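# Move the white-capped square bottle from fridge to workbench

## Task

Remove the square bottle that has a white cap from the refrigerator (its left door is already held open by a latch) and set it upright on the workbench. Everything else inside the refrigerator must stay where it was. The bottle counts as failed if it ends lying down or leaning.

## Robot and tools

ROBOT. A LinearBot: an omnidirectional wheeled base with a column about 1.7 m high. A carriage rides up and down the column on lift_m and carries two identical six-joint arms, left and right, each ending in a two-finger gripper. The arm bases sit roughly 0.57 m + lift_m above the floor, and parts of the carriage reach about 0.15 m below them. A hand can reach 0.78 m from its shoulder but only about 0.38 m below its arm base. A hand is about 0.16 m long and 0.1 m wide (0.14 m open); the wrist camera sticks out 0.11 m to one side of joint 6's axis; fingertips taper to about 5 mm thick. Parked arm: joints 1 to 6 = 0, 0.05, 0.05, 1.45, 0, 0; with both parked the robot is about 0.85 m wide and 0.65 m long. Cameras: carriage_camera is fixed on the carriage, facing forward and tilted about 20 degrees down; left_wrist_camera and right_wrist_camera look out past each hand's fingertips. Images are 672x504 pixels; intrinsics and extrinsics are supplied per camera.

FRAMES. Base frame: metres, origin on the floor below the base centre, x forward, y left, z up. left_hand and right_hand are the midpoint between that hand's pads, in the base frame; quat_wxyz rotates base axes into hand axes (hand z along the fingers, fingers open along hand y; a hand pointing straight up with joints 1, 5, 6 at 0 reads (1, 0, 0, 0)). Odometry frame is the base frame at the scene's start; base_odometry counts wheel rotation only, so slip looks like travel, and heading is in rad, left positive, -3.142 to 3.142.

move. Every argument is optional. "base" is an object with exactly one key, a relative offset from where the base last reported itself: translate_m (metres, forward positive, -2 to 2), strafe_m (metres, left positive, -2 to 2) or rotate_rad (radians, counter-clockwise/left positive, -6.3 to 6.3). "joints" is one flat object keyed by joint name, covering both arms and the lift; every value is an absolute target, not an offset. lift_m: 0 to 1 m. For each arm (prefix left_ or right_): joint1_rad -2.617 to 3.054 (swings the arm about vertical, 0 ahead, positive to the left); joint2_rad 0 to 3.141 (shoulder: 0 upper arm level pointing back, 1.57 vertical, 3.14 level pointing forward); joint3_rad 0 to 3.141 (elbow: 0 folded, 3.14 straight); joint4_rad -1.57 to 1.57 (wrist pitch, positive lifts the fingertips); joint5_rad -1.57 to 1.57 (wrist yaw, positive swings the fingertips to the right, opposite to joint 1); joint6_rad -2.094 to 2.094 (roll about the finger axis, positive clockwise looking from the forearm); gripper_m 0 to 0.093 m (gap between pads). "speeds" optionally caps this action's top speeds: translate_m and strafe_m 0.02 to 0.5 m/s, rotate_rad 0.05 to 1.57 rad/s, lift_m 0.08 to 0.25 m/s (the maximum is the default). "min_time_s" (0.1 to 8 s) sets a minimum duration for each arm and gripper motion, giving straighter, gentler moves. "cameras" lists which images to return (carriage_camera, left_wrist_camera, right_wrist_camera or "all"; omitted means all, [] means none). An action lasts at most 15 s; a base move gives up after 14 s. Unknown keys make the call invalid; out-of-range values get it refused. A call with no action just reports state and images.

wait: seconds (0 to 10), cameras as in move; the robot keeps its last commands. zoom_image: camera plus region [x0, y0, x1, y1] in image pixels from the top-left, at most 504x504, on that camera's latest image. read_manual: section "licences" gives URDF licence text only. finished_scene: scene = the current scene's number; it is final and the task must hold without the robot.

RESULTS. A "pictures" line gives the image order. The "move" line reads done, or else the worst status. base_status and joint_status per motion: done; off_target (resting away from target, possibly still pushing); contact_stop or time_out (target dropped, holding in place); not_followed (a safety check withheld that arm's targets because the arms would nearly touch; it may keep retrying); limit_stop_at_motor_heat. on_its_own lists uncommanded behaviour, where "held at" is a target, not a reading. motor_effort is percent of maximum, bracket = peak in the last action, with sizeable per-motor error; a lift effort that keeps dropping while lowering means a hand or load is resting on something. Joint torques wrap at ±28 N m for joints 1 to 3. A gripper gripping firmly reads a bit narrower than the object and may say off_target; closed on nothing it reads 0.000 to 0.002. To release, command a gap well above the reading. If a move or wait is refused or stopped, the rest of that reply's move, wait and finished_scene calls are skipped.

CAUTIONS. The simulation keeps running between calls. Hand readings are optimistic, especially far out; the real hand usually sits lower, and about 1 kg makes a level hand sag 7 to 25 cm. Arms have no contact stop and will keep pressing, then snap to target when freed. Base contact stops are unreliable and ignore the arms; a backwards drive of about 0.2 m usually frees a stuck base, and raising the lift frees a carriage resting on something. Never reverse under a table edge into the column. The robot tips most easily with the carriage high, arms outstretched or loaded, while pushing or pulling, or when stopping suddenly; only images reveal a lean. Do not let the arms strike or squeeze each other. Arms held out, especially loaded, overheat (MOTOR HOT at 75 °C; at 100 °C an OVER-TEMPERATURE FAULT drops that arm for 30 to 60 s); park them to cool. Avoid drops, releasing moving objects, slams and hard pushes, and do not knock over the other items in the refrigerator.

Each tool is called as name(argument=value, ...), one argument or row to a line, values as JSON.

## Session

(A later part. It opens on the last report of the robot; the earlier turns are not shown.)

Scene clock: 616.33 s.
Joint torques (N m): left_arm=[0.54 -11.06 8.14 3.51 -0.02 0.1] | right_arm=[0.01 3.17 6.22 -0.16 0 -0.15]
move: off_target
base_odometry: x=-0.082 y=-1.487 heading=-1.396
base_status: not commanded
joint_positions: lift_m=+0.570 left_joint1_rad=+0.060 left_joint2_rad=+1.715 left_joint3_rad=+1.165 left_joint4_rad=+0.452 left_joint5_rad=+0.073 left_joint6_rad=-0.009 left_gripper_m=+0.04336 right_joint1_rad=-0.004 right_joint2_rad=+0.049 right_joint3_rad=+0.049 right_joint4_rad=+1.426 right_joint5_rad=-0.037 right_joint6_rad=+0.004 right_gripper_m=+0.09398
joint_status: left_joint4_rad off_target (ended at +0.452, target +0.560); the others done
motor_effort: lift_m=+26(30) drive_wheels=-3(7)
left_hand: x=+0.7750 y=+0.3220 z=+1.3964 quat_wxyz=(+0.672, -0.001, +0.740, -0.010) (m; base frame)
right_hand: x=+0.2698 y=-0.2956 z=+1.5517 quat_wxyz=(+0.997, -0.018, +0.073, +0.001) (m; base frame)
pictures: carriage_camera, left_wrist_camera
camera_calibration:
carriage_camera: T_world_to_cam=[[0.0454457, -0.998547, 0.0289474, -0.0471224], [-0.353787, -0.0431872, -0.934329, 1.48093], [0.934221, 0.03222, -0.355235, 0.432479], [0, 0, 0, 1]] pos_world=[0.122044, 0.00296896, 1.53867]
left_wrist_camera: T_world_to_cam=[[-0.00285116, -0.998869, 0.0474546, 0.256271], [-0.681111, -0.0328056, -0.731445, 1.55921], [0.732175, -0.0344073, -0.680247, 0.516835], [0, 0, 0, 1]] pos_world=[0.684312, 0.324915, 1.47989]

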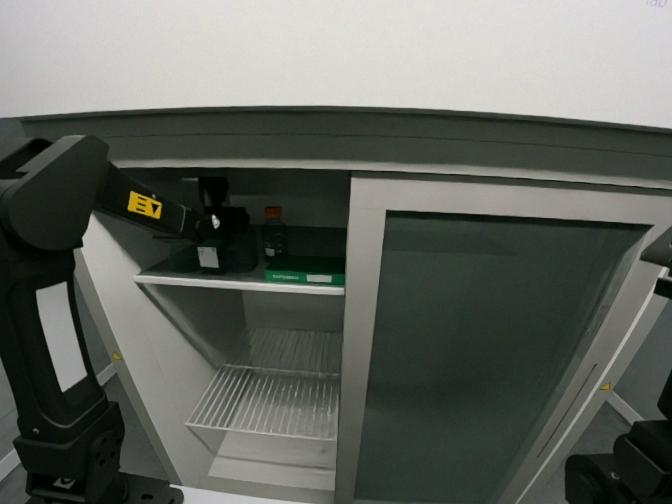

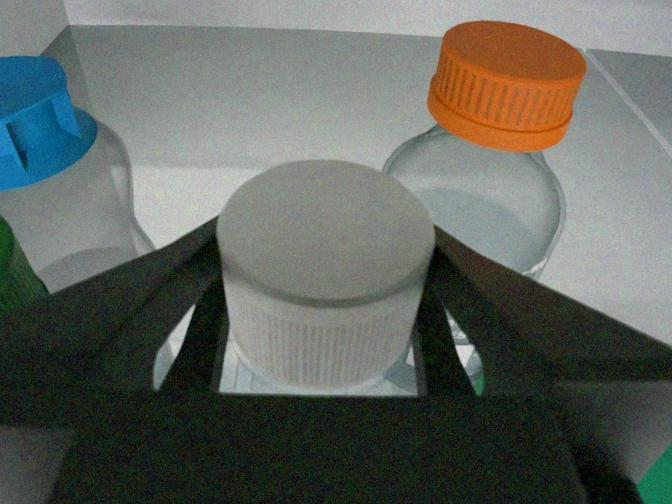

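move(
  joints={"lift_m": 0.58},
  speeds={"lift_m": 0.08},
  cameras=["carriage_camera"],
)

zoom_image(
  camera="carriage_camera",
  region=[130, 140, 330, 290],
)

Scene clock: 651.17 s.
Joint torques (N m): left_arm=[0.54 -11.47 8.21 3.43 -0.03 0.09] | right_arm=[0.01 3.18 6.16 -0.16 0 -0.15]
move: done
base_odometry: x=-0.082 y=-1.487 heading=-1.396
base_status: not commanded
joint_positions: lift_m=+0.580 left_joint1_rad=+0.060 left_joint2_rad=+1.720 left_joint3_rad=+1.165 left_joint4_rad=+0.463 left_joint5_rad=+0.073 left_joint6_rad=-0.009 left_gripper_m=+0.04329 right_joint1_rad=-0.004 right_joint2_rad=+0.049 right_joint3_rad=+0.049 right_joint4_rad=+1.426 right_joint5_rad=-0.037 right_joint6_rad=+0.004 right_gripper_m=+0.09398
joint_status: all done
motor_effort: lift_m=+26(32) drive_wheels=+7(8)
left_hand: x=+0.7761 y=+0.3220 z=+1.4063 quat_wxyz=(+0.674, -0.001, +0.739, -0.009) (m; base frame)
right_hand: x=+0.2698 y=-0.2956 z=+1.5616 quat_wxyz=(+0.997, -0.018, +0.073, +0.001) (m; base frame)
pictures: carriage_camera
camera_calibration:
carriage_camera: T_world_to_cam=[[0.0454457, -0.998547, 0.0289474, -0.0474105], [-0.353787, -0.0431872, -0.934329, 1.49023], [0.934221, 0.03222, -0.355235, 0.436015], [0, 0, 0, 1]] pos_world=[0.122044, 0.00296896, 1.54863]

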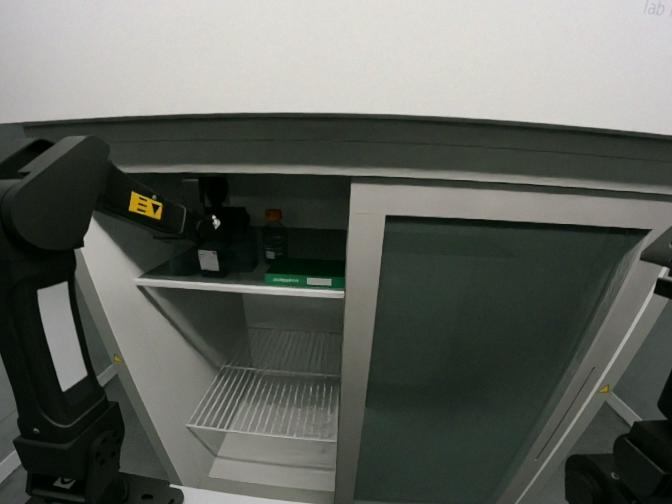

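Scaled by 2.520 from the camera's 672x504 image, which has a finer 960x720 frame.

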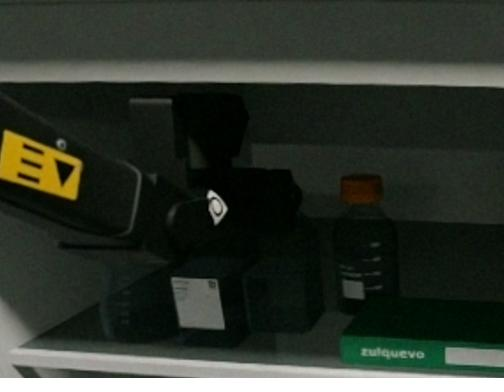

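move(
  joints={"lift_m": 0.574},
  base={"translate_m": -0.08},
  speeds={"lift_m": 0.08, "translate_m": 0.1},
  cameras=["carriage_camera"],
)

zoom_image(
  camera="carriage_camera",
  region=[130, 140, 330, 290],
)

Scene clock: 668.60 s.
Joint torques (N m): left_arm=[0.57 -11.89 8.06 3.46 -0.03 0.08] | right_arm=[-0.01 3.15 6.12 -0.16 0.01 -0.15]
move: done
base_odometry: x=-0.096 y=-1.409 heading=-1.396
base_status: done
joint_positions: lift_m=+0.574 left_joint1_rad=+0.060 left_joint2_rad=+1.724 left_joint3_rad=+1.165 left_joint4_rad=+0.459 left_joint5_rad=+0.073 left_joint6_rad=-0.008 left_gripper_m=+0.04301 right_joint1_rad=-0.004 right_joint2_rad=+0.049 right_joint3_rad=+0.049 right_joint4_rad=+1.426 right_joint5_rad=-0.037 right_joint6_rad=+0.004 right_gripper_m=+0.09398
joint_status: all done
motor_effort: lift_m=+22(23) drive_wheels=+5(11)
left_hand: x=+0.7767 y=+0.3221 z=+1.3977 quat_wxyz=(+0.671, -0.001, +0.741, -0.009) (m; base frame)
right_hand: x=+0.2699 y=-0.2956 z=+1.5562 quat_wxyz=(+0.997, -0.018, +0.073, +0.001) (m; base frame)
pictures: carriage_camera
camera_calibration:
carriage_camera: T_world_to_cam=[[0.0454457, -0.998547, 0.0289474, -0.0472532], [-0.353787, -0.0431872, -0.934329, 1.48516], [0.934221, 0.03222, -0.355235, 0.434085], [0, 0, 0, 1]] pos_world=[0.122044, 0.00296896, 1.54319]

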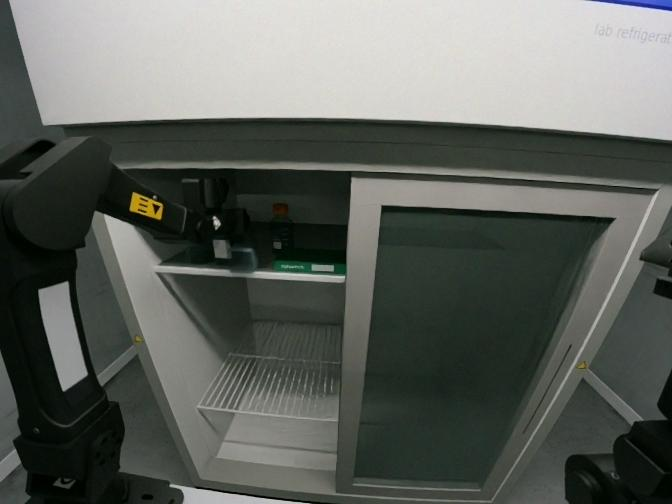

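Scaled by 2.520 from the camera's 672x504 image, which has a finer 960x720 frame.

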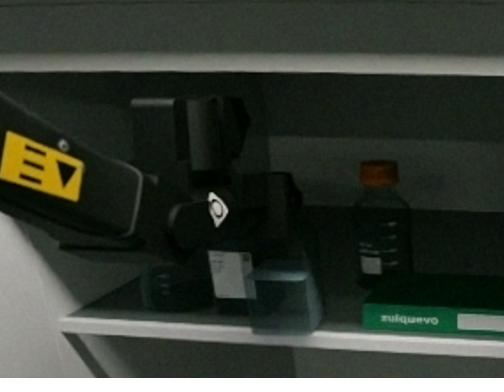

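move(
  base={"translate_m": -0.4},
  speeds={"translate_m": 0.25},
  cameras=["carriage_camera"],
)

Scene clock: 681.00 s.
Joint torques (N m): left_arm=[0.58 -11.89 8.23 3.46 -0.02 0.08] | right_arm=[-0.01 3.14 6.09 -0.15 0 -0.16]
move: done
base_odometry: x=-0.166 y=-1.015 heading=-1.396
base_status: done
joint_positions: lift_m=+0.574 left_joint1_rad=+0.060 left_joint2_rad=+1.724 left_joint3_rad=+1.165 left_joint4_rad=+0.460 left_joint5_rad=+0.073 left_joint6_rad=-0.008 left_gripper_m=+0.04300 right_joint1_rad=-0.004 right_joint2_rad=+0.049 right_joint3_rad=+0.049 right_joint4_rad=+1.426 right_joint5_rad=-0.037 right_joint6_rad=+0.004 right_gripper_m=+0.09398
joint_status: not commanded
motor_effort: lift_m=+22(22) drive_wheels=-1(13)
left_hand: x=+0.7767 y=+0.3221 z=+1.3978 quat_wxyz=(+0.671, -0.001, +0.741, -0.009) (m; base frame)
right_hand: x=+0.2699 y=-0.2956 z=+1.5562 quat_wxyz=(+0.997, -0.018, +0.073, +0.001) (m; base frame)
pictures: carriage_camera
camera_calibration:
carriage_camera: T_world_to_cam=[[0.0454457, -0.998547, 0.0289474, -0.0472532], [-0.353787, -0.0431872, -0.934329, 1.48516], [0.934221, 0.03222, -0.355235, 0.434085], [0, 0, 0, 1]] pos_world=[0.122044, 0.00296896, 1.54319]

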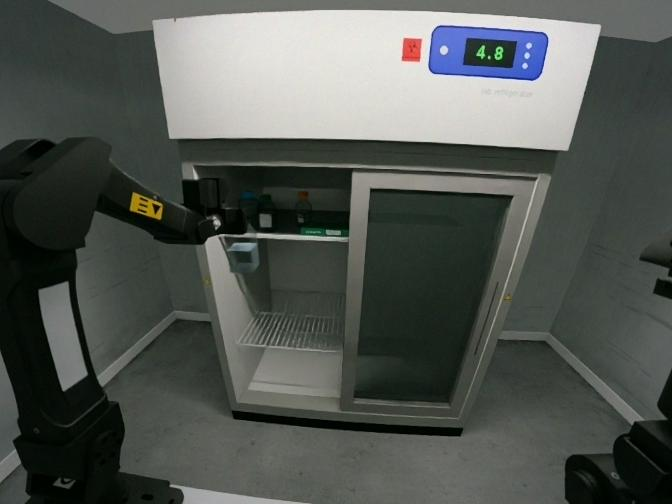

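move(
  joints={"lift_m": 0.35, "left_joint1_rad": 0.063, "left_joint2_rad": 0.9346, "left_joint3_rad": 0.5914, "left_joint4_rad": 0.45, "left_joint5_rad": 0.073},
  min_time_s=3,
  cameras=["carriage_camera", "left_wrist_camera"],
)

move(
  base={"rotate_rad": 3.127},
  speeds={"rotate_rad": 0.7},
  cameras=["carriage_camera", "left_wrist_camera"],
)

Scene clock: 716.53 s.
Joint torques (N m): left_arm=[0.58 -5.81 7.02 3.37 -0.03 0.09] | right_arm=[-0.02 3.18 6.16 -0.15 0 -0.15]
move: off_target
base_odometry: x=-0.166 y=-1.015 heading=-1.396
base_status: not commanded
joint_positions: lift_m=+0.350 left_joint1_rad=+0.060 left_joint2_rad=+0.971 left_joint3_rad=+0.582 left_joint4_rad=+0.356 left_joint5_rad=+0.073 left_joint6_rad=-0.008 left_gripper_m=+0.04300 right_joint1_rad=-0.004 right_joint2_rad=+0.049 right_joint3_rad=+0.049 right_joint4_rad=+1.426 right_joint5_rad=-0.037 right_joint6_rad=+0.004 right_gripper_m=+0.09398
joint_status: left_joint4_rad off_target (ended at +0.356, target +0.450); the others done
motor_effort: lift_m=+22(23) drive_wheels=+3(4)
left_hand: x=+0.5987 y=+0.3113 z=+1.1887 quat_wxyz=(+0.695, +0.001, +0.718, -0.008) (m; base frame)
right_hand: x=+0.2699 y=-0.2956 z=+1.3322 quat_wxyz=(+0.997, -0.018, +0.073, +0.001) (m; base frame)
pictures: carriage_camera, left_wrist_camera
camera_calibration:
carriage_camera: T_world_to_cam=[[0.0454457, -0.998547, 0.0289474, -0.0407685], [-0.353787, -0.0431872, -0.934329, 1.27585], [0.934221, 0.03222, -0.355235, 0.354507], [0, 0, 0, 1]] pos_world=[0.122044, 0.00296896, 1.31918]
left_wrist_camera: T_world_to_cam=[[-0.0058098, -0.999094, 0.0421503, 0.263132], [-0.63265, -0.0289706, -0.773896, 1.30714], [0.774416, -0.0311625, -0.631908, 0.420541], [0, 0, 0, 1]] pos_world=[0.502819, 0.313868, 1.26625]

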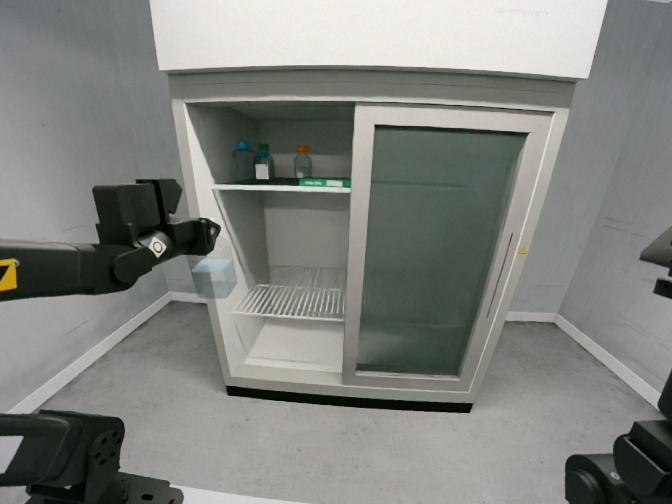

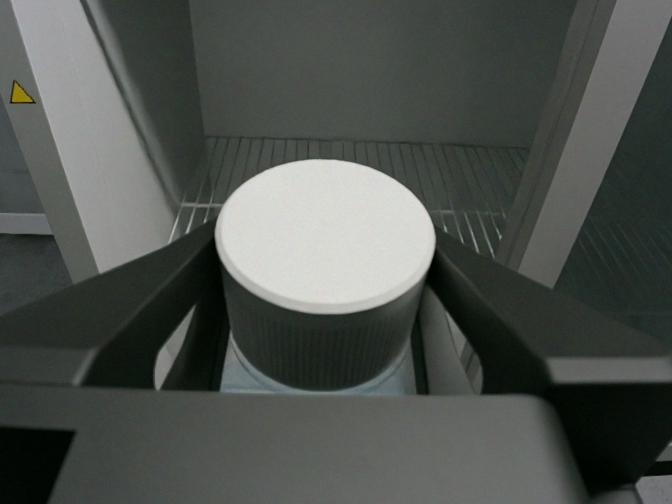

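Scene clock: 722.17 s.
Joint torques (N m): left_arm=[0.43 -5.64 7.01 3.4 -0.03 0.07] | right_arm=[-0.09 3.17 6.16 -0.16 0.01 -0.15]
move: done
base_odometry: x=-0.165 y=-1.015 heading=+1.731
base_status: done
joint_positions: lift_m=+0.350 left_joint1_rad=+0.061 left_joint2_rad=+0.969 left_joint3_rad=+0.582 left_joint4_rad=+0.354 left_joint5_rad=+0.072 left_joint6_rad=-0.006 left_gripper_m=+0.04300 right_joint1_rad=-0.004 right_joint2_rad=+0.049 right_joint3_rad=+0.049 right_joint4_rad=+1.426 right_joint5_rad=-0.037 right_joint6_rad=+0.004 right_gripper_m=+0.09399
joint_status: not commanded
motor_effort: lift_m=+22(22) drive_wheels=+4(12)
left_hand: x=+0.5983 y=+0.3118 z=+1.1889 quat_wxyz=(+0.696, +0.001, +0.718, -0.007) (m; base frame)
right_hand: x=+0.2699 y=-0.2956 z=+1.3322 quat_wxyz=(+0.997, -0.018, +0.073, +0.001) (m; base frame)
pictures: carriage_camera, left_wrist_camera
camera_calibration:
carriage_camera: T_world_to_cam=[[0.0454457, -0.998547, 0.0289474, -0.0407685], [-0.353787, -0.0431872, -0.934329, 1.27585], [0.934221, 0.03222, -0.355235, 0.354507], [0, 0, 0, 1]] pos_world=[0.122044, 0.00296896, 1.31918]
left_wrist_camera: T_world_to_cam=[[-0.00396718, -0.999183, 0.0402208, 0.264869], [-0.632581, -0.0286433, -0.773965, 1.30702], [0.774484, -0.0285134, -0.63195, 0.420135], [0, 0, 0, 1]] pos_world=[0.502459, 0.31407, 1.26644]

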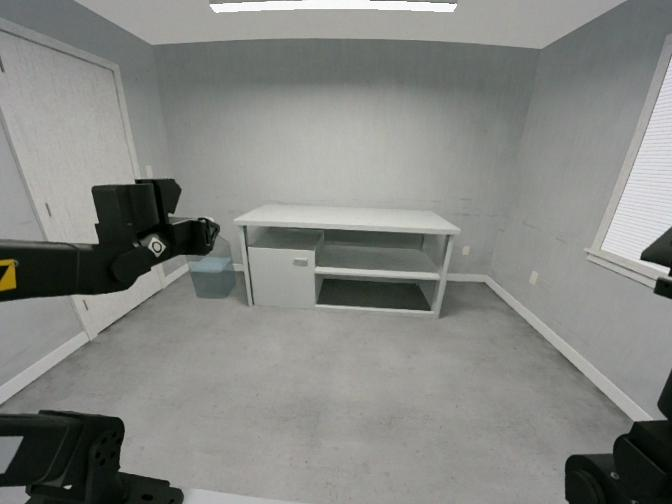

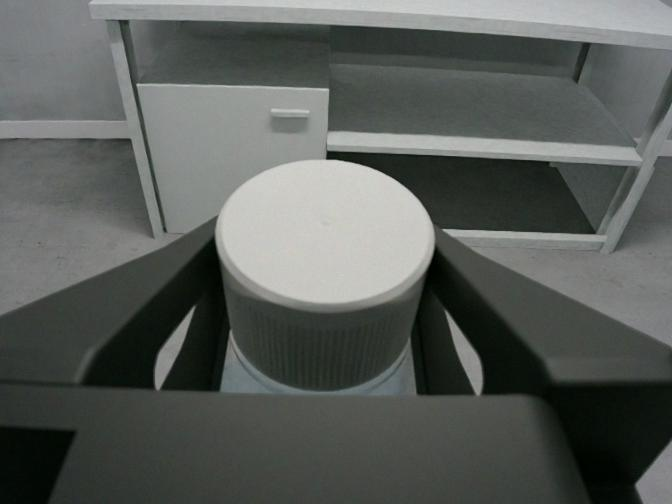

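move(
  base={"translate_m": 1.45},
  speeds={"translate_m": 0.35},
  cameras=["carriage_camera", "left_wrist_camera"],
)

Scene clock: 758.60 s.
Joint torques (N m): left_arm=[0.44 -5.44 7.04 3.42 -0.02 0.07] | right_arm=[-0.01 3.15 6.17 -0.16 0.01 -0.15]
move: done
MOTOR HOT: joint 4 (wrist pitch) of the left arm reports 78 °C; the controller stops that arm at 100 °C. To cool a motor, set the load down, stop pushing, or move to a pose that needs little force.
base_odometry: x=-0.398 y=+0.416 heading=+1.732
base_status: done
joint_positions: lift_m=+0.350 left_joint1_rad=+0.061 left_joint2_rad=+0.967 left_joint3_rad=+0.582 left_joint4_rad=+0.351 left_joint5_rad=+0.072 left_joint6_rad=-0.006 left_gripper_m=+0.04298 right_joint1_rad=-0.004 right_joint2_rad=+0.049 right_joint3_rad=+0.049 right_joint4_rad=+1.427 right_joint5_rad=-0.037 right_joint6_rad=+0.004 right_gripper_m=+0.09399
joint_status: not commanded
motor_effort: lift_m=+22(22) drive_wheels=-4(19)
left_hand: x=+0.5980 y=+0.3118 z=+1.1889 quat_wxyz=(+0.695, +0.001, +0.719, -0.007) (m; base frame)
right_hand: x=+0.2696 y=-0.2956 z=+1.3322 quat_wxyz=(+0.997, -0.018, +0.072, +0.001) (m; base frame)
pictures: carriage_camera, left_wrist_camera
camera_calibration:
carriage_camera: T_world_to_cam=[[0.0454457, -0.998547, 0.0289474, -0.0407685], [-0.353787, -0.0431872, -0.934329, 1.27585], [0.934221, 0.03222, -0.355235, 0.354507], [0, 0, 0, 1]] pos_world=[0.122044, 0.00296896, 1.31918]
left_wrist_camera: T_world_to_cam=[[-0.00393654, -0.999181, 0.0402706, 0.264768], [-0.63317, -0.0286796, -0.773481, 1.30659], [0.774003, -0.028543, -0.632539, 0.421405], [0, 0, 0, 1]] pos_world=[0.502168, 0.314052, 1.26652]

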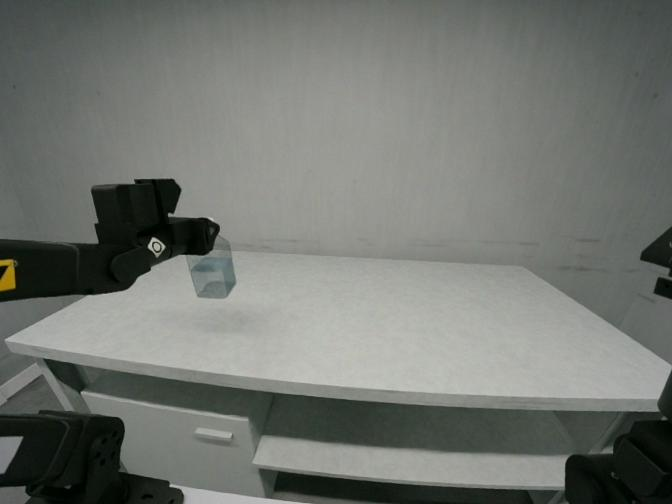

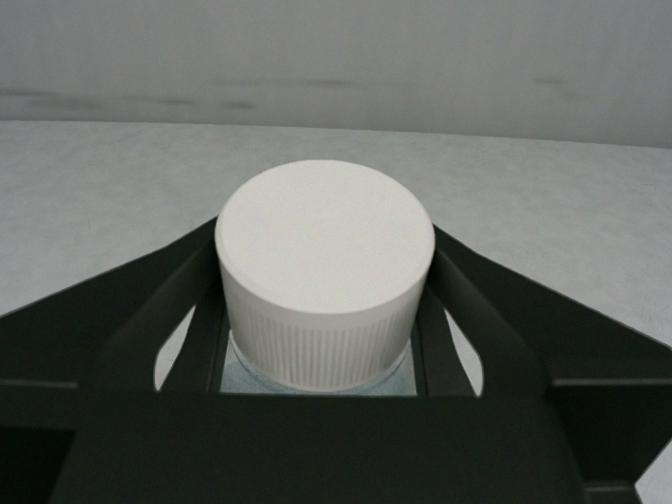

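move(
  base={"translate_m": 0.08},
  joints={"lift_m": 0.2},
  speeds={"translate_m": 0.1},
  cameras=["carriage_camera", "left_wrist_camera"],
)

zoom_image(
  camera="carriage_camera",
  region=[100, 200, 340, 400],
)

Scene clock: 776.63 s.
Joint torques (N m): left_arm=[0.43 -4.66 7.84 3.56 -0.02 0.07] | right_arm=[-0.02 3.14 6.16 -0.16 0 -0.15]
move: done
MOTOR HOT: still on. Joint 4 (wrist pitch) of the left arm reports 78 °C.
base_odometry: x=-0.411 y=+0.495 heading=+1.733
base_status: done
joint_positions: lift_m=+0.200 left_joint1_rad=+0.061 left_joint2_rad=+0.958 left_joint3_rad=+0.571 left_joint4_rad=+0.340 left_joint5_rad=+0.072 left_joint6_rad=-0.006 left_gripper_m=+0.04282 right_joint1_rad=-0.004 right_joint2_rad=+0.049 right_joint3_rad=+0.049 right_joint4_rad=+1.427 right_joint5_rad=-0.037 right_joint6_rad=+0.004 right_gripper_m=+0.09399
joint_status: all done
motor_effort: lift_m=+22(23) drive_wheels=-5(14)
left_hand: x=+0.5959 y=+0.3117 z=+1.0336 quat_wxyz=(+0.690, +0.000, +0.724, -0.007) (m; base frame)
right_hand: x=+0.2697 y=-0.2956 z=+1.1822 quat_wxyz=(+0.997, -0.018, +0.072, +0.001) (m; base frame)
pictures: carriage_camera, left_wrist_camera
camera_calibration:
carriage_camera: T_world_to_cam=[[0.0454457, -0.998547, 0.0289474, -0.0364263], [-0.353787, -0.0431872, -0.934329, 1.1357], [0.934221, 0.03222, -0.355235, 0.301219], [0, 0, 0, 1]] pos_world=[0.122044, 0.00296896, 1.16917]
left_wrist_camera: T_world_to_cam=[[-0.00336273, -0.999146, 0.0411884, 0.269584], [-0.644003, -0.0293463, -0.76446, 1.18241], [0.765015, -0.0290961, -0.643355, 0.341478], [0, 0, 0, 1]] pos_world=[0.501149, 0.313989, 1.1125]

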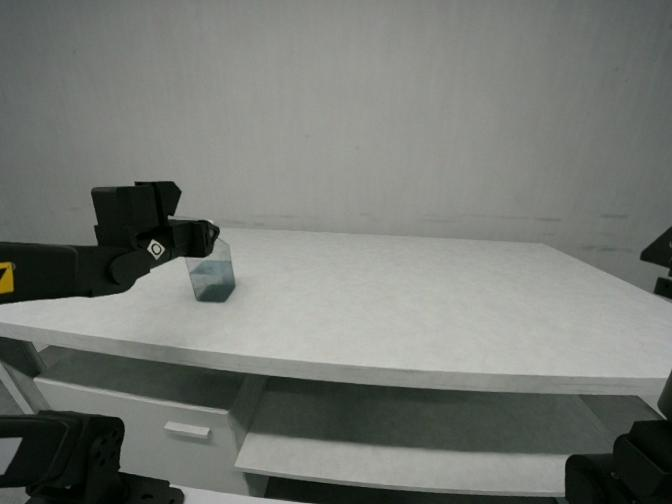

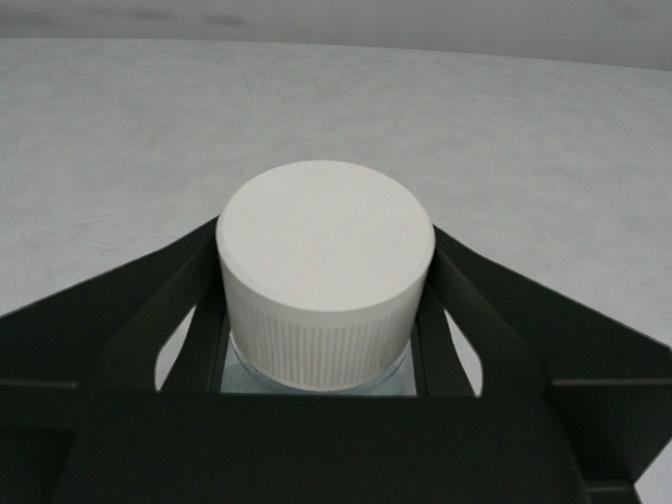

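Scaled by 2.100 from the camera's 672x504 image, which has a finer 960x720 frame.

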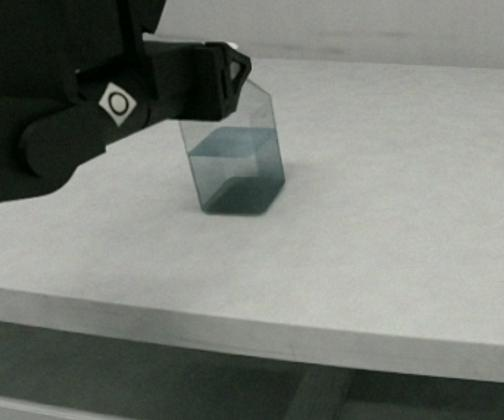

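move(
  joints={"lift_m": 0.178, "left_joint4_rad": 0.49},
  speeds={"lift_m": 0.08},
  cameras=["carriage_camera"],
)

zoom_image(
  camera="carriage_camera",
  region=[150, 200, 270, 320],
)

Scene clock: 792.70 s.
Joint torques (N m): left_arm=[0.43 -4.31 7.8 3.18 -0.03 0.06] | right_arm=[-0.01 3.15 6.16 -0.18 0.01 -0.15]
move: off_target
MOTOR HOT: still on. Joint 4 (wrist pitch) of the left arm reports 79 °C.
base_odometry: x=-0.411 y=+0.495 heading=+1.733
base_status: not commanded
joint_positions: lift_m=+0.178 left_joint1_rad=+0.061 left_joint2_rad=+0.955 left_joint3_rad=+0.571 left_joint4_rad=+0.411 left_joint5_rad=+0.072 left_joint6_rad=-0.006 left_gripper_m=+0.04263 right_joint1_rad=-0.004 right_joint2_rad=+0.049 right_joint3_rad=+0.049 right_joint4_rad=+1.427 right_joint5_rad=-0.037 right_joint6_rad=+0.004 right_gripper_m=+0.09399
joint_status: left_joint4_rad off_target (ended at +0.411, target +0.490); the others done
motor_effort: lift_m=+22(22) drive_wheels=+6(9)
left_hand: x=+0.5954 y=+0.3117 z=+1.0303 quat_wxyz=(+0.717, +0.002, +0.697, -0.005) (m; base frame)
right_hand: x=+0.2697 y=-0.2956 z=+1.1603 quat_wxyz=(+0.997, -0.018, +0.072, +0.001) (m; base frame)
pictures: carriage_camera
camera_calibration:
carriage_camera: T_world_to_cam=[[0.0454457, -0.998547, 0.0289474, -0.0357908], [-0.353787, -0.0431872, -0.934329, 1.11519], [0.934221, 0.03222, -0.355235, 0.29342], [0, 0, 0, 1]] pos_world=[0.122044, 0.00296896, 1.14722]

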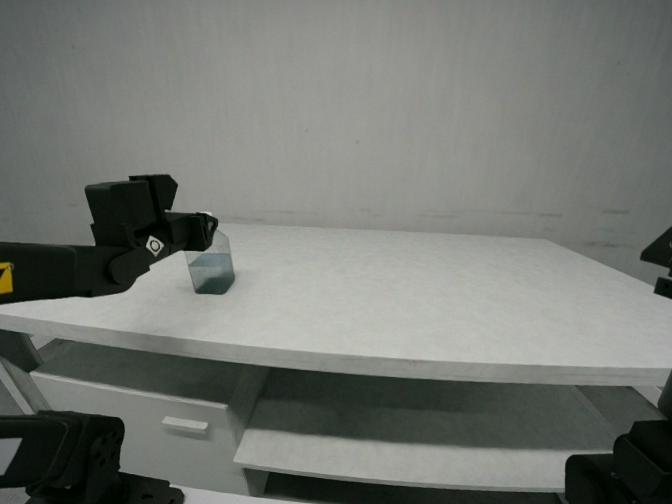

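Scaled by 4.200 from the camera's 672x504 image, which has a finer 960x720 frame.

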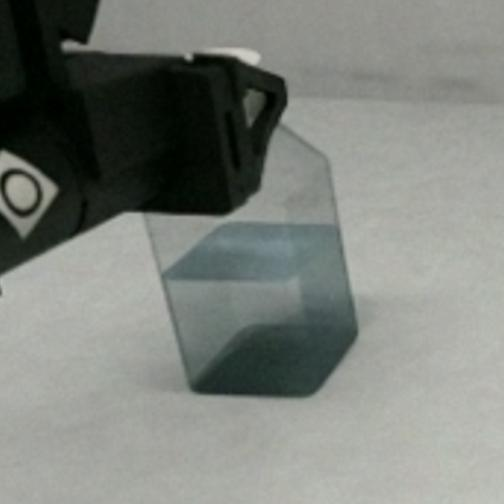

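move(
  joints={"lift_m": 0.172, "left_joint4_rad": 0.465},
  speeds={"lift_m": 0.08},
  cameras=["carriage_camera"],
)

zoom_image(
  camera="carriage_camera",
  region=[150, 200, 270, 320],
)

Scene clock: 821.07 s.
Joint torques (N m): left_arm=[0.46 -3.78 8.02 2.69 -0.03 0.07] | right_arm=[0.01 3.14 6.09 -0.16 0 -0.15]
move: done
MOTOR HOT: still on. Joint 4 (wrist pitch) of the left arm reports 73 °C.
base_odometry: x=-0.411 y=+0.495 heading=+1.733
base_status: not commanded
joint_positions: lift_m=+0.172 left_joint1_rad=+0.061 left_joint2_rad=+0.950 left_joint3_rad=+0.571 left_joint4_rad=+0.426 left_joint5_rad=+0.072 left_joint6_rad=-0.006 left_gripper_m=+0.04261 right_joint1_rad=-0.004 right_joint2_rad=+0.049 right_joint3_rad=+0.049 right_joint4_rad=+1.427 right_joint5_rad=-0.037 right_joint6_rad=+0.004 right_gripper_m=+0.09399
joint_status: all done
motor_effort: lift_m=+21(22) drive_wheels=+5(9)
left_hand: x=+0.5943 y=+0.3116 z=+1.0299 quat_wxyz=(+0.724, +0.003, +0.690, -0.005) (m; base frame)
right_hand: x=+0.2697 y=-0.2956 z=+1.1543 quat_wxyz=(+0.997, -0.018, +0.072, +0.001) (m; base frame)
pictures: carriage_camera
camera_calibration:
carriage_camera: T_world_to_cam=[[0.0454457, -0.998547, 0.0289474, -0.0356182], [-0.353787, -0.0431872, -0.934329, 1.10962], [0.934221, 0.03222, -0.355235, 0.291303], [0, 0, 0, 1]] pos_world=[0.122044, 0.00296896, 1.14126]

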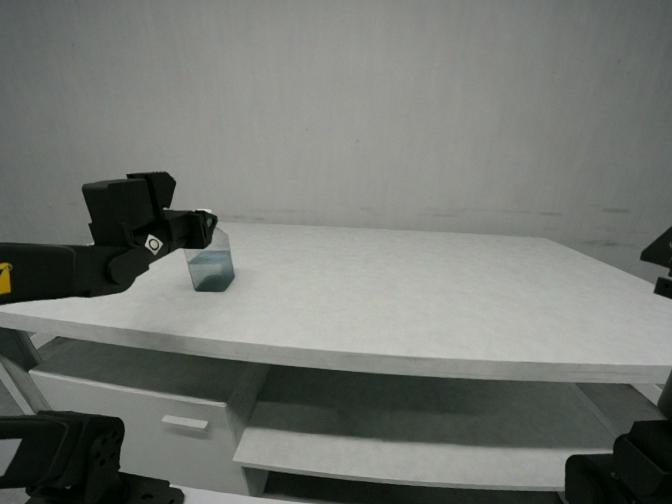

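Scaled by 4.200 from the camera's 672x504 image, which has a finer 960x720 frame.

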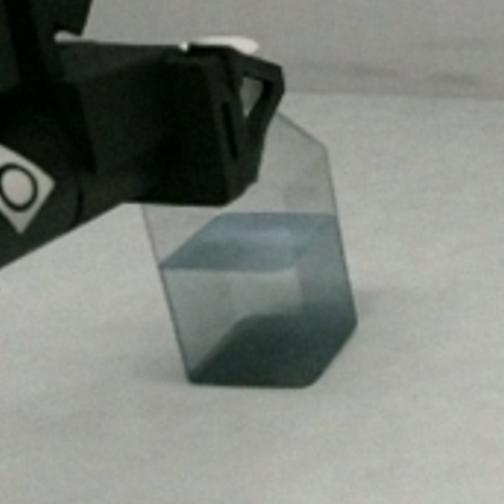

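move(
  joints={"lift_m": 0.168, "left_joint4_rad": 0.4},
  speeds={"lift_m": 0.08},
  min_time_s=0.6,
  cameras=["carriage_camera"],
)

zoom_image(
  camera="carriage_camera",
  region=[150, 200, 270, 320],
)

Scene clock: 837.43 s.
Joint torques (N m): left_arm=[0.44 -3.18 7.87 1.92 -0.03 0.07] | right_arm=[-0.01 3.15 6.15 -0.16 0 -0.15]
move: done
MOTOR HOT: still on. Joint 4 (wrist pitch) of the left arm reports 74 °C.
base_odometry: x=-0.411 y=+0.495 heading=+1.733
base_status: not commanded
joint_positions: lift_m=+0.168 left_joint1_rad=+0.061 left_joint2_rad=+0.943 left_joint3_rad=+0.571 left_joint4_rad=+0.429 left_joint5_rad=+0.072 left_joint6_rad=-0.006 left_gripper_m=+0.04258 right_joint1_rad=-0.004 right_joint2_rad=+0.049 right_joint3_rad=+0.049 right_joint4_rad=+1.427 right_joint5_rad=-0.037 right_joint6_rad=+0.004 right_gripper_m=+0.09399
joint_status: all done
motor_effort: lift_m=+21(22) drive_wheels=-6(10)
left_hand: x=+0.5929 y=+0.3115 z=+1.0290 quat_wxyz=(+0.727, +0.003, +0.686, -0.005) (m; base frame)
right_hand: x=+0.2697 y=-0.2956 z=+1.1503 quat_wxyz=(+0.997, -0.018, +0.072, +0.001) (m; base frame)
pictures: carriage_camera
camera_calibration:
carriage_camera: T_world_to_cam=[[0.0454457, -0.998547, 0.0289474, -0.0355033], [-0.353787, -0.0431872, -0.934329, 1.10591], [0.934221, 0.03222, -0.355235, 0.289892], [0, 0, 0, 1]] pos_world=[0.122044, 0.00296896, 1.13729]

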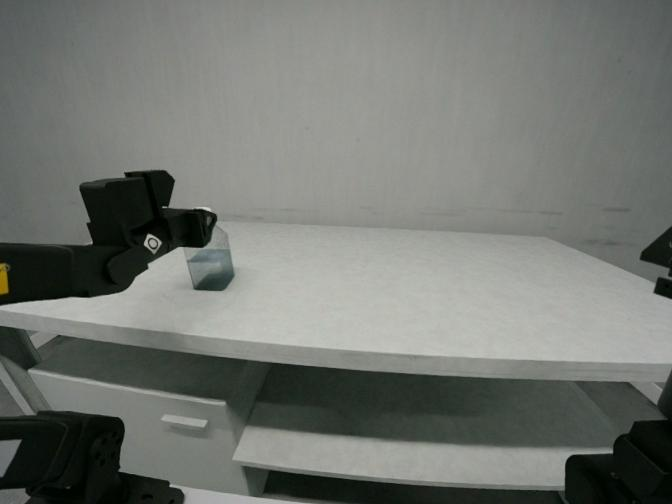

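Scaled by 4.200 from the camera's 672x504 image, which has a finer 960x720 frame.

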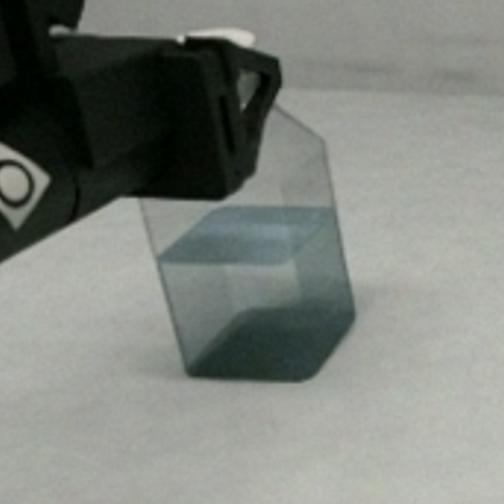

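move(
  joints={"left_joint4_rad": 0.34},
  min_time_s=1.0,
  cameras=["carriage_camera", "left_wrist_camera"],
)

zoom_image(
  camera="carriage_camera",
  region=[150, 200, 270, 320],
)

Scene clock: 861.63 s.
Joint torques (N m): left_arm=[0.42 -2.67 7.41 1.47 -0.03 0.06] | right_arm=[-0.01 3.17 6.15 -0.16 0.01 -0.15]
move: off_target
MOTOR HOT: cleared for the motors of the left arm.
base_odometry: x=-0.411 y=+0.495 heading=+1.733
base_status: not commanded
joint_positions: lift_m=+0.168 left_joint1_rad=+0.061 left_joint2_rad=+0.937 left_joint3_rad=+0.578 left_joint4_rad=+0.405 left_joint5_rad=+0.072 left_joint6_rad=-0.006 left_gripper_m=+0.04256 right_joint1_rad=-0.004 right_joint2_rad=+0.049 right_joint3_rad=+0.049 right_joint4_rad=+1.427 right_joint5_rad=-0.037 right_joint6_rad=+0.004 right_gripper_m=+0.09399
joint_status: left_joint4_rad off_target (ended at +0.405, target +0.340)
motor_effort: lift_m=+21(21) drive_wheels=-6(9)
left_hand: x=+0.5923 y=+0.3115 z=+1.0283 quat_wxyz=(+0.723, +0.003, +0.691, -0.005) (m; base frame)
right_hand: x=+0.2697 y=-0.2956 z=+1.1503 quat_wxyz=(+0.997, -0.018, +0.072, +0.001) (m; base frame)
pictures: carriage_camera, left_wrist_camera
camera_calibration:
carriage_camera: T_world_to_cam=[[0.0454457, -0.998547, 0.0289474, -0.0355033], [-0.353787, -0.0431872, -0.934329, 1.10591], [0.934221, 0.03222, -0.355235, 0.289892], [0, 0, 0, 1]] pos_world=[0.122044, 0.00296896, 1.13729]
left_wrist_camera: T_world_to_cam=[[-0.00691741, -0.999365, 0.0349672, 0.278137], [-0.569987, -0.0247908, -0.82128, 1.18921], [0.821625, -0.025612, -0.569453, 0.230241], [0, 0, 0, 1]] pos_world=[0.490584, 0.313339, 1.09806]

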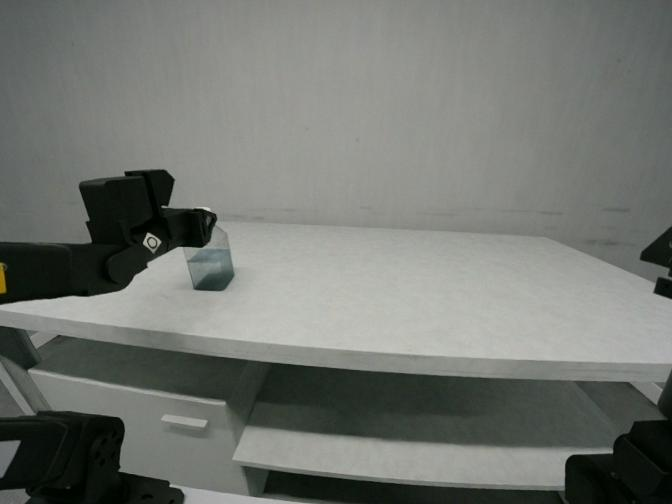

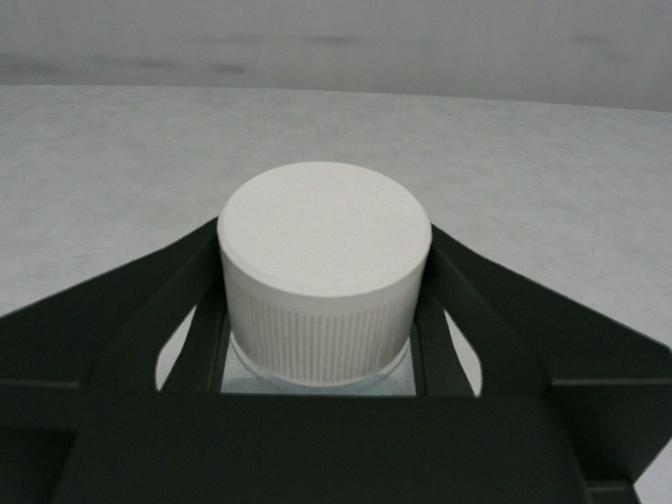

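Scaled by 4.200 from the camera's 672x504 image, which has a finer 960x720 frame.

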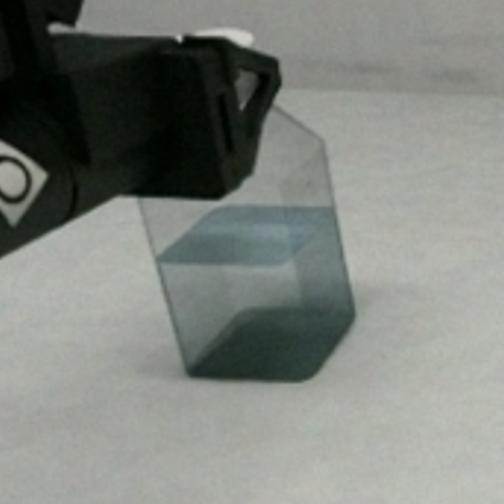

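move(
  joints={"lift_m": 0.164, "left_joint4_rad": 0.28},
  min_time_s=1.0,
  cameras=["left_wrist_camera"],
)

Scene clock: 874.50 s.
Joint torques (N m): left_arm=[0.46 -2.06 6.45 1.06 -0.03 0.07] | right_arm=[0.01 3.18 6.16 -0.16 0.01 -0.15]
move: off_target
base_odometry: x=-0.411 y=+0.495 heading=+1.733
base_status: not commanded
joint_positions: lift_m=+0.164 left_joint1_rad=+0.061 left_joint2_rad=+0.930 left_joint3_rad=+0.590 left_joint4_rad=+0.384 left_joint5_rad=+0.072 left_joint6_rad=-0.006 left_gripper_m=+0.04255 right_joint1_rad=-0.004 right_joint2_rad=+0.049 right_joint3_rad=+0.049 right_joint4_rad=+1.427 right_joint5_rad=-0.037 right_joint6_rad=+0.004 right_gripper_m=+0.09399
joint_status: left_joint4_rad off_target (ended at +0.384, target +0.280); the others done
motor_effort: lift_m=+21(22) drive_wheels=-7(9)
left_hand: x=+0.5913 y=+0.3114 z=+1.0276 quat_wxyz=(+0.722, +0.003, +0.691, -0.005) (m; base frame)
right_hand: x=+0.2697 y=-0.2956 z=+1.1464 quat_wxyz=(+0.997, -0.018, +0.072, +0.001) (m; base frame)
pictures: left_wrist_camera
camera_calibration:
left_wrist_camera: T_world_to_cam=[[-0.00685071, -0.99936, 0.0350974, 0.277926], [-0.571549, -0.024887, -0.82019, 1.18794], [0.820539, -0.0256788, -0.571013, 0.232848], [0, 0, 0, 1]] pos_world=[0.489808, 0.313291, 1.09754]

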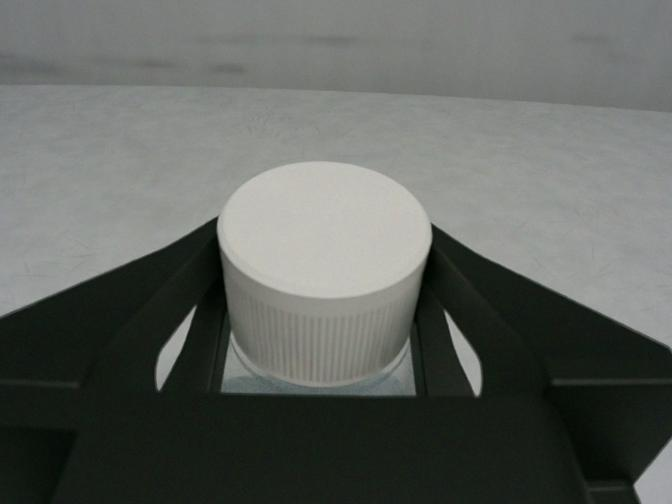

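move(
  joints={"left_joint2_rad": 0.938, "left_joint3_rad": 0.62, "left_joint4_rad": 0.392},
  min_time_s=1.0,
  cameras=[],
)

move(
  joints={"left_gripper_m": 0.052},
  min_time_s=2.0,
  cameras=["left_wrist_camera", "carriage_camera"],
)

Scene clock: 889.47 s.
Joint torques (N m): left_arm=[0.47 -1.73 8.46 2.29 -0.03 0.06] | right_arm=[-0.03 3.15 6.16 -0.16 0 -0.15]
move: done
base_odometry: x=-0.411 y=+0.495 heading=+1.733
base_status: not commanded
joint_positions: lift_m=+0.164 left_joint1_rad=+0.061 left_joint2_rad=+0.930 left_joint3_rad=+0.592 left_joint4_rad=+0.388 left_joint5_rad=+0.072 left_joint6_rad=-0.006 left_gripper_m=+0.04254 right_joint1_rad=-0.004 right_joint2_rad=+0.049 right_joint3_rad=+0.049 right_joint4_rad=+1.427 right_joint5_rad=-0.037 right_joint6_rad=+0.004 right_gripper_m=+0.09399
joint_status: all done
motor_effort: lift_m=+21(21) drive_wheels=-4(9)
left_hand: x=+0.5913 y=+0.3114 z=+1.0296 quat_wxyz=(+0.725, +0.003, +0.689, -0.005) (m; base frame)
right_hand: x=+0.2697 y=-0.2956 z=+1.1464 quat_wxyz=(+0.997, -0.018, +0.072, +0.001) (m; base frame)
pictures: none
No camera images: "cameras" was empty.

Scene clock: 891.77 s.
Joint torques (N m): left_arm=[0.42 -1.95 8.47 2.29 0 0.06] | right_arm=[0.01 3.17 6.16 -0.16 0.01 -0.15]
move: done
base_odometry: x=-0.411 y=+0.495 heading=+1.733
base_status: not commanded
joint_positions: lift_m=+0.164 left_joint1_rad=+0.062 left_joint2_rad=+0.932 left_joint3_rad=+0.592 left_joint4_rad=+0.389 left_joint5_rad=+0.069 left_joint6_rad=-0.006 left_gripper_m=+0.05188 right_joint1_rad=-0.004 right_joint2_rad=+0.049 right_joint3_rad=+0.049 right_joint4_rad=+1.427 right_joint5_rad=-0.037 right_joint6_rad=+0.004 right_gripper_m=+0.09399
joint_status: all done
motor_effort: lift_m=+21(21) drive_wheels=-6(10)
left_hand: x=+0.5918 y=+0.3120 z=+1.0290 quat_wxyz=(+0.724, +0.002, +0.690, -0.004) (m; base frame)
right_hand: x=+0.2697 y=-0.2956 z=+1.1464 quat_wxyz=(+0.997, -0.018, +0.072, +0.001) (m; base frame)
pictures: carriage_camera, left_wrist_camera
camera_calibration:
carriage_camera: T_world_to_cam=[[0.0454457, -0.998547, 0.0289474, -0.035389], [-0.353787, -0.0431872, -0.934329, 1.10222], [0.934221, 0.03222, -0.355235, 0.288491], [0, 0, 0, 1]] pos_world=[0.122044, 0.00296896, 1.13334]
left_wrist_camera: T_world_to_cam=[[-0.0039639, -0.999382, 0.0349143, 0.276988], [-0.567711, -0.0264936, -0.822801, 1.19025], [0.823218, -0.0230828, -0.567256, 0.227048], [0, 0, 0, 1]] pos_world=[0.489906, 0.313592, 1.09846]

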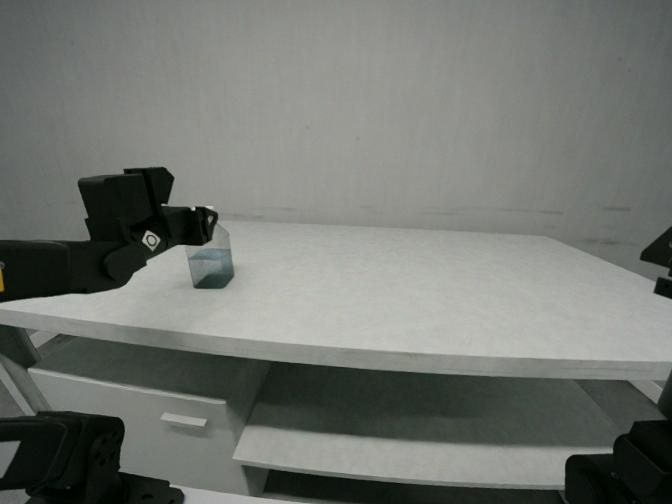

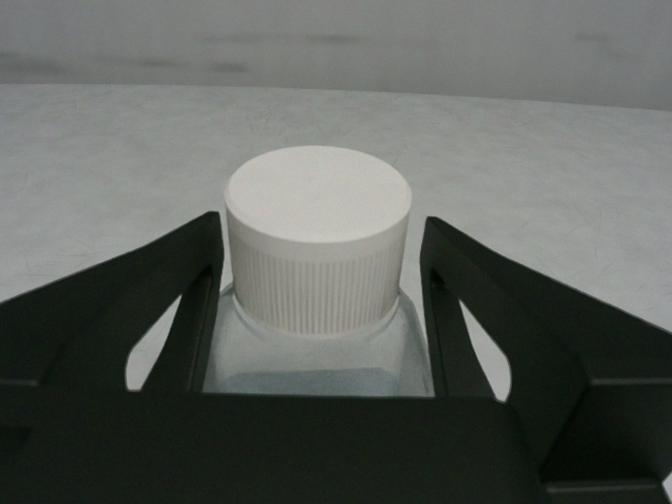

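move(
  joints={"left_gripper_m": 0.085},
  min_time_s=1.5,
  cameras=["left_wrist_camera"],
)

move(
  base={"translate_m": -0.25},
  speeds={"translate_m": 0.12},
  cameras=["left_wrist_camera", "carriage_camera"],
)

zoom_image(
  camera="carriage_camera",
  region=[150, 170, 330, 320],
)

Scene clock: 908.63 s.
Joint torques (N m): left_arm=[0.43 -1.95 8.49 2.29 0 0.07] | right_arm=[-0.02 3.17 6.16 -0.16 0 -0.15]
move: done
base_odometry: x=-0.411 y=+0.495 heading=+1.733
base_status: not commanded
joint_positions: lift_m=+0.164 left_joint1_rad=+0.062 left_joint2_rad=+0.932 left_joint3_rad=+0.592 left_joint4_rad=+0.389 left_joint5_rad=+0.069 left_joint6_rad=-0.006 left_gripper_m=+0.08485 right_joint1_rad=-0.004 right_joint2_rad=+0.049 right_joint3_rad=+0.049 right_joint4_rad=+1.427 right_joint5_rad=-0.037 right_joint6_rad=+0.004 right_gripper_m=+0.09399
joint_status: all done
motor_effort: lift_m=+21(21) drive_wheels=-7(9)
left_hand: x=+0.5918 y=+0.3120 z=+1.0290 quat_wxyz=(+0.724, +0.002, +0.690, -0.004) (m; base frame)
right_hand: x=+0.2697 y=-0.2956 z=+1.1464 quat_wxyz=(+0.997, -0.018, +0.072, +0.001) (m; base frame)
pictures: left_wrist_camera
camera_calibration:
left_wrist_camera: T_world_to_cam=[[-0.0039639, -0.999382, 0.0349143, 0.276988], [-0.567711, -0.0264936, -0.822801, 1.19025], [0.823218, -0.0230828, -0.567256, 0.227048], [0, 0, 0, 1]] pos_world=[0.489906, 0.313592, 1.09846]

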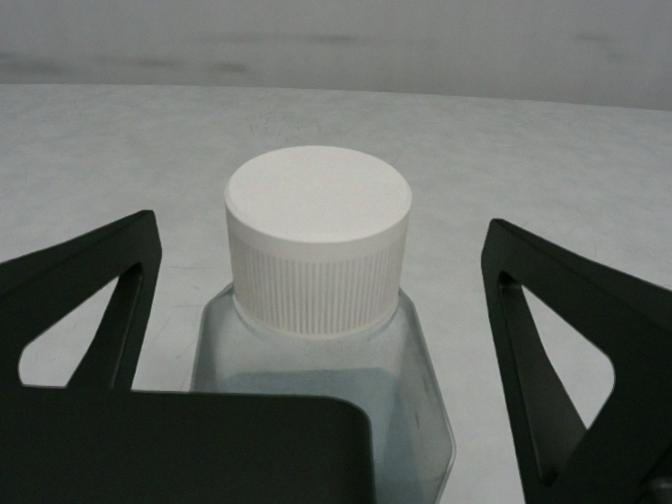

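Scene clock: 911.57 s.
Joint torques (N m): left_arm=[0.4 -2.25 8.55 2.29 0.01 0.07] | right_arm=[-0.01 3.15 6.19 -0.16 0.01 -0.15]
move: done
base_odometry: x=-0.371 y=+0.249 heading=+1.733
base_status: done
joint_positions: lift_m=+0.164 left_joint1_rad=+0.062 left_joint2_rad=+0.935 left_joint3_rad=+0.592 left_joint4_rad=+0.389 left_joint5_rad=+0.069 left_joint6_rad=-0.006 left_gripper_m=+0.08485 right_joint1_rad=-0.004 right_joint2_rad=+0.049 right_joint3_rad=+0.049 right_joint4_rad=+1.426 right_joint5_rad=-0.037 right_joint6_rad=+0.004 right_gripper_m=+0.09399
joint_status: not commanded
motor_effort: lift_m=+21(21) drive_wheels=-11(12)
left_hand: x=+0.5923 y=+0.3121 z=+1.0281 quat_wxyz=(+0.723, +0.002, +0.691, -0.004) (m; base frame)
right_hand: x=+0.2699 y=-0.2956 z=+1.1463 quat_wxyz=(+0.997, -0.018, +0.073, +0.001) (m; base frame)
pictures: carriage_camera, left_wrist_camera
camera_calibration:
carriage_camera: T_world_to_cam=[[0.0454457, -0.998547, 0.0289474, -0.035389], [-0.353787, -0.0431872, -0.934329, 1.10222], [0.934221, 0.03222, -0.355235, 0.288491], [0, 0, 0, 1]] pos_world=[0.122044, 0.00296896, 1.13334]
left_wrist_camera: T_world_to_cam=[[-0.00387061, -0.999377, 0.0350897, 0.276817], [-0.569902, -0.0266292, -0.821281, 1.18958], [0.821704, -0.0231766, -0.569444, 0.229276], [0, 0, 0, 1]] pos_world=[0.49062, 0.313636, 1.09783]

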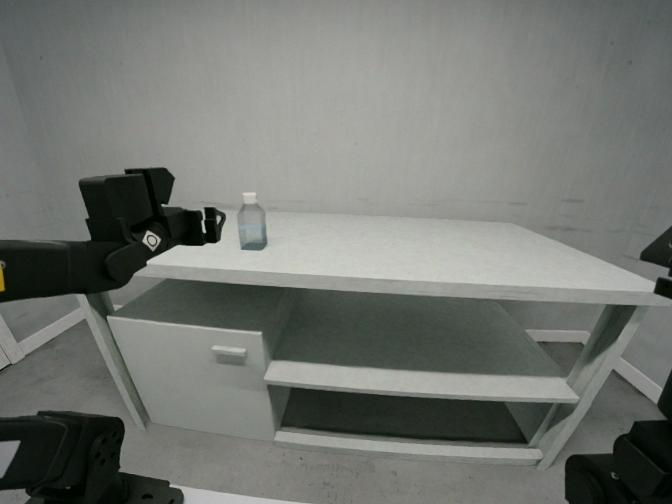

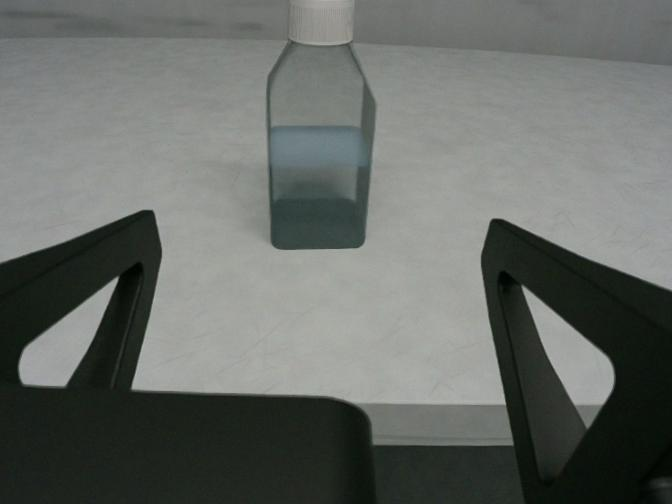

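Scaled by 2.800 from the camera's 672x504 image, which has a finer 960x720 frame.

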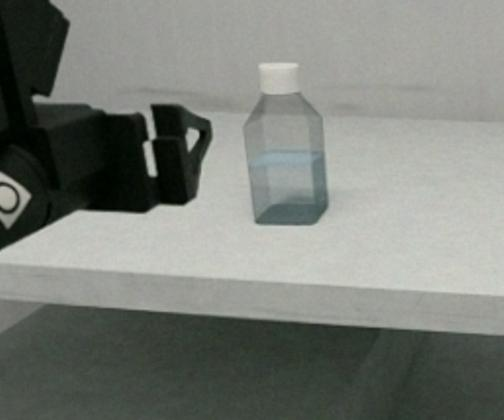

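finished_scene(
  scene=1,
)

The scene is finished: the task was done.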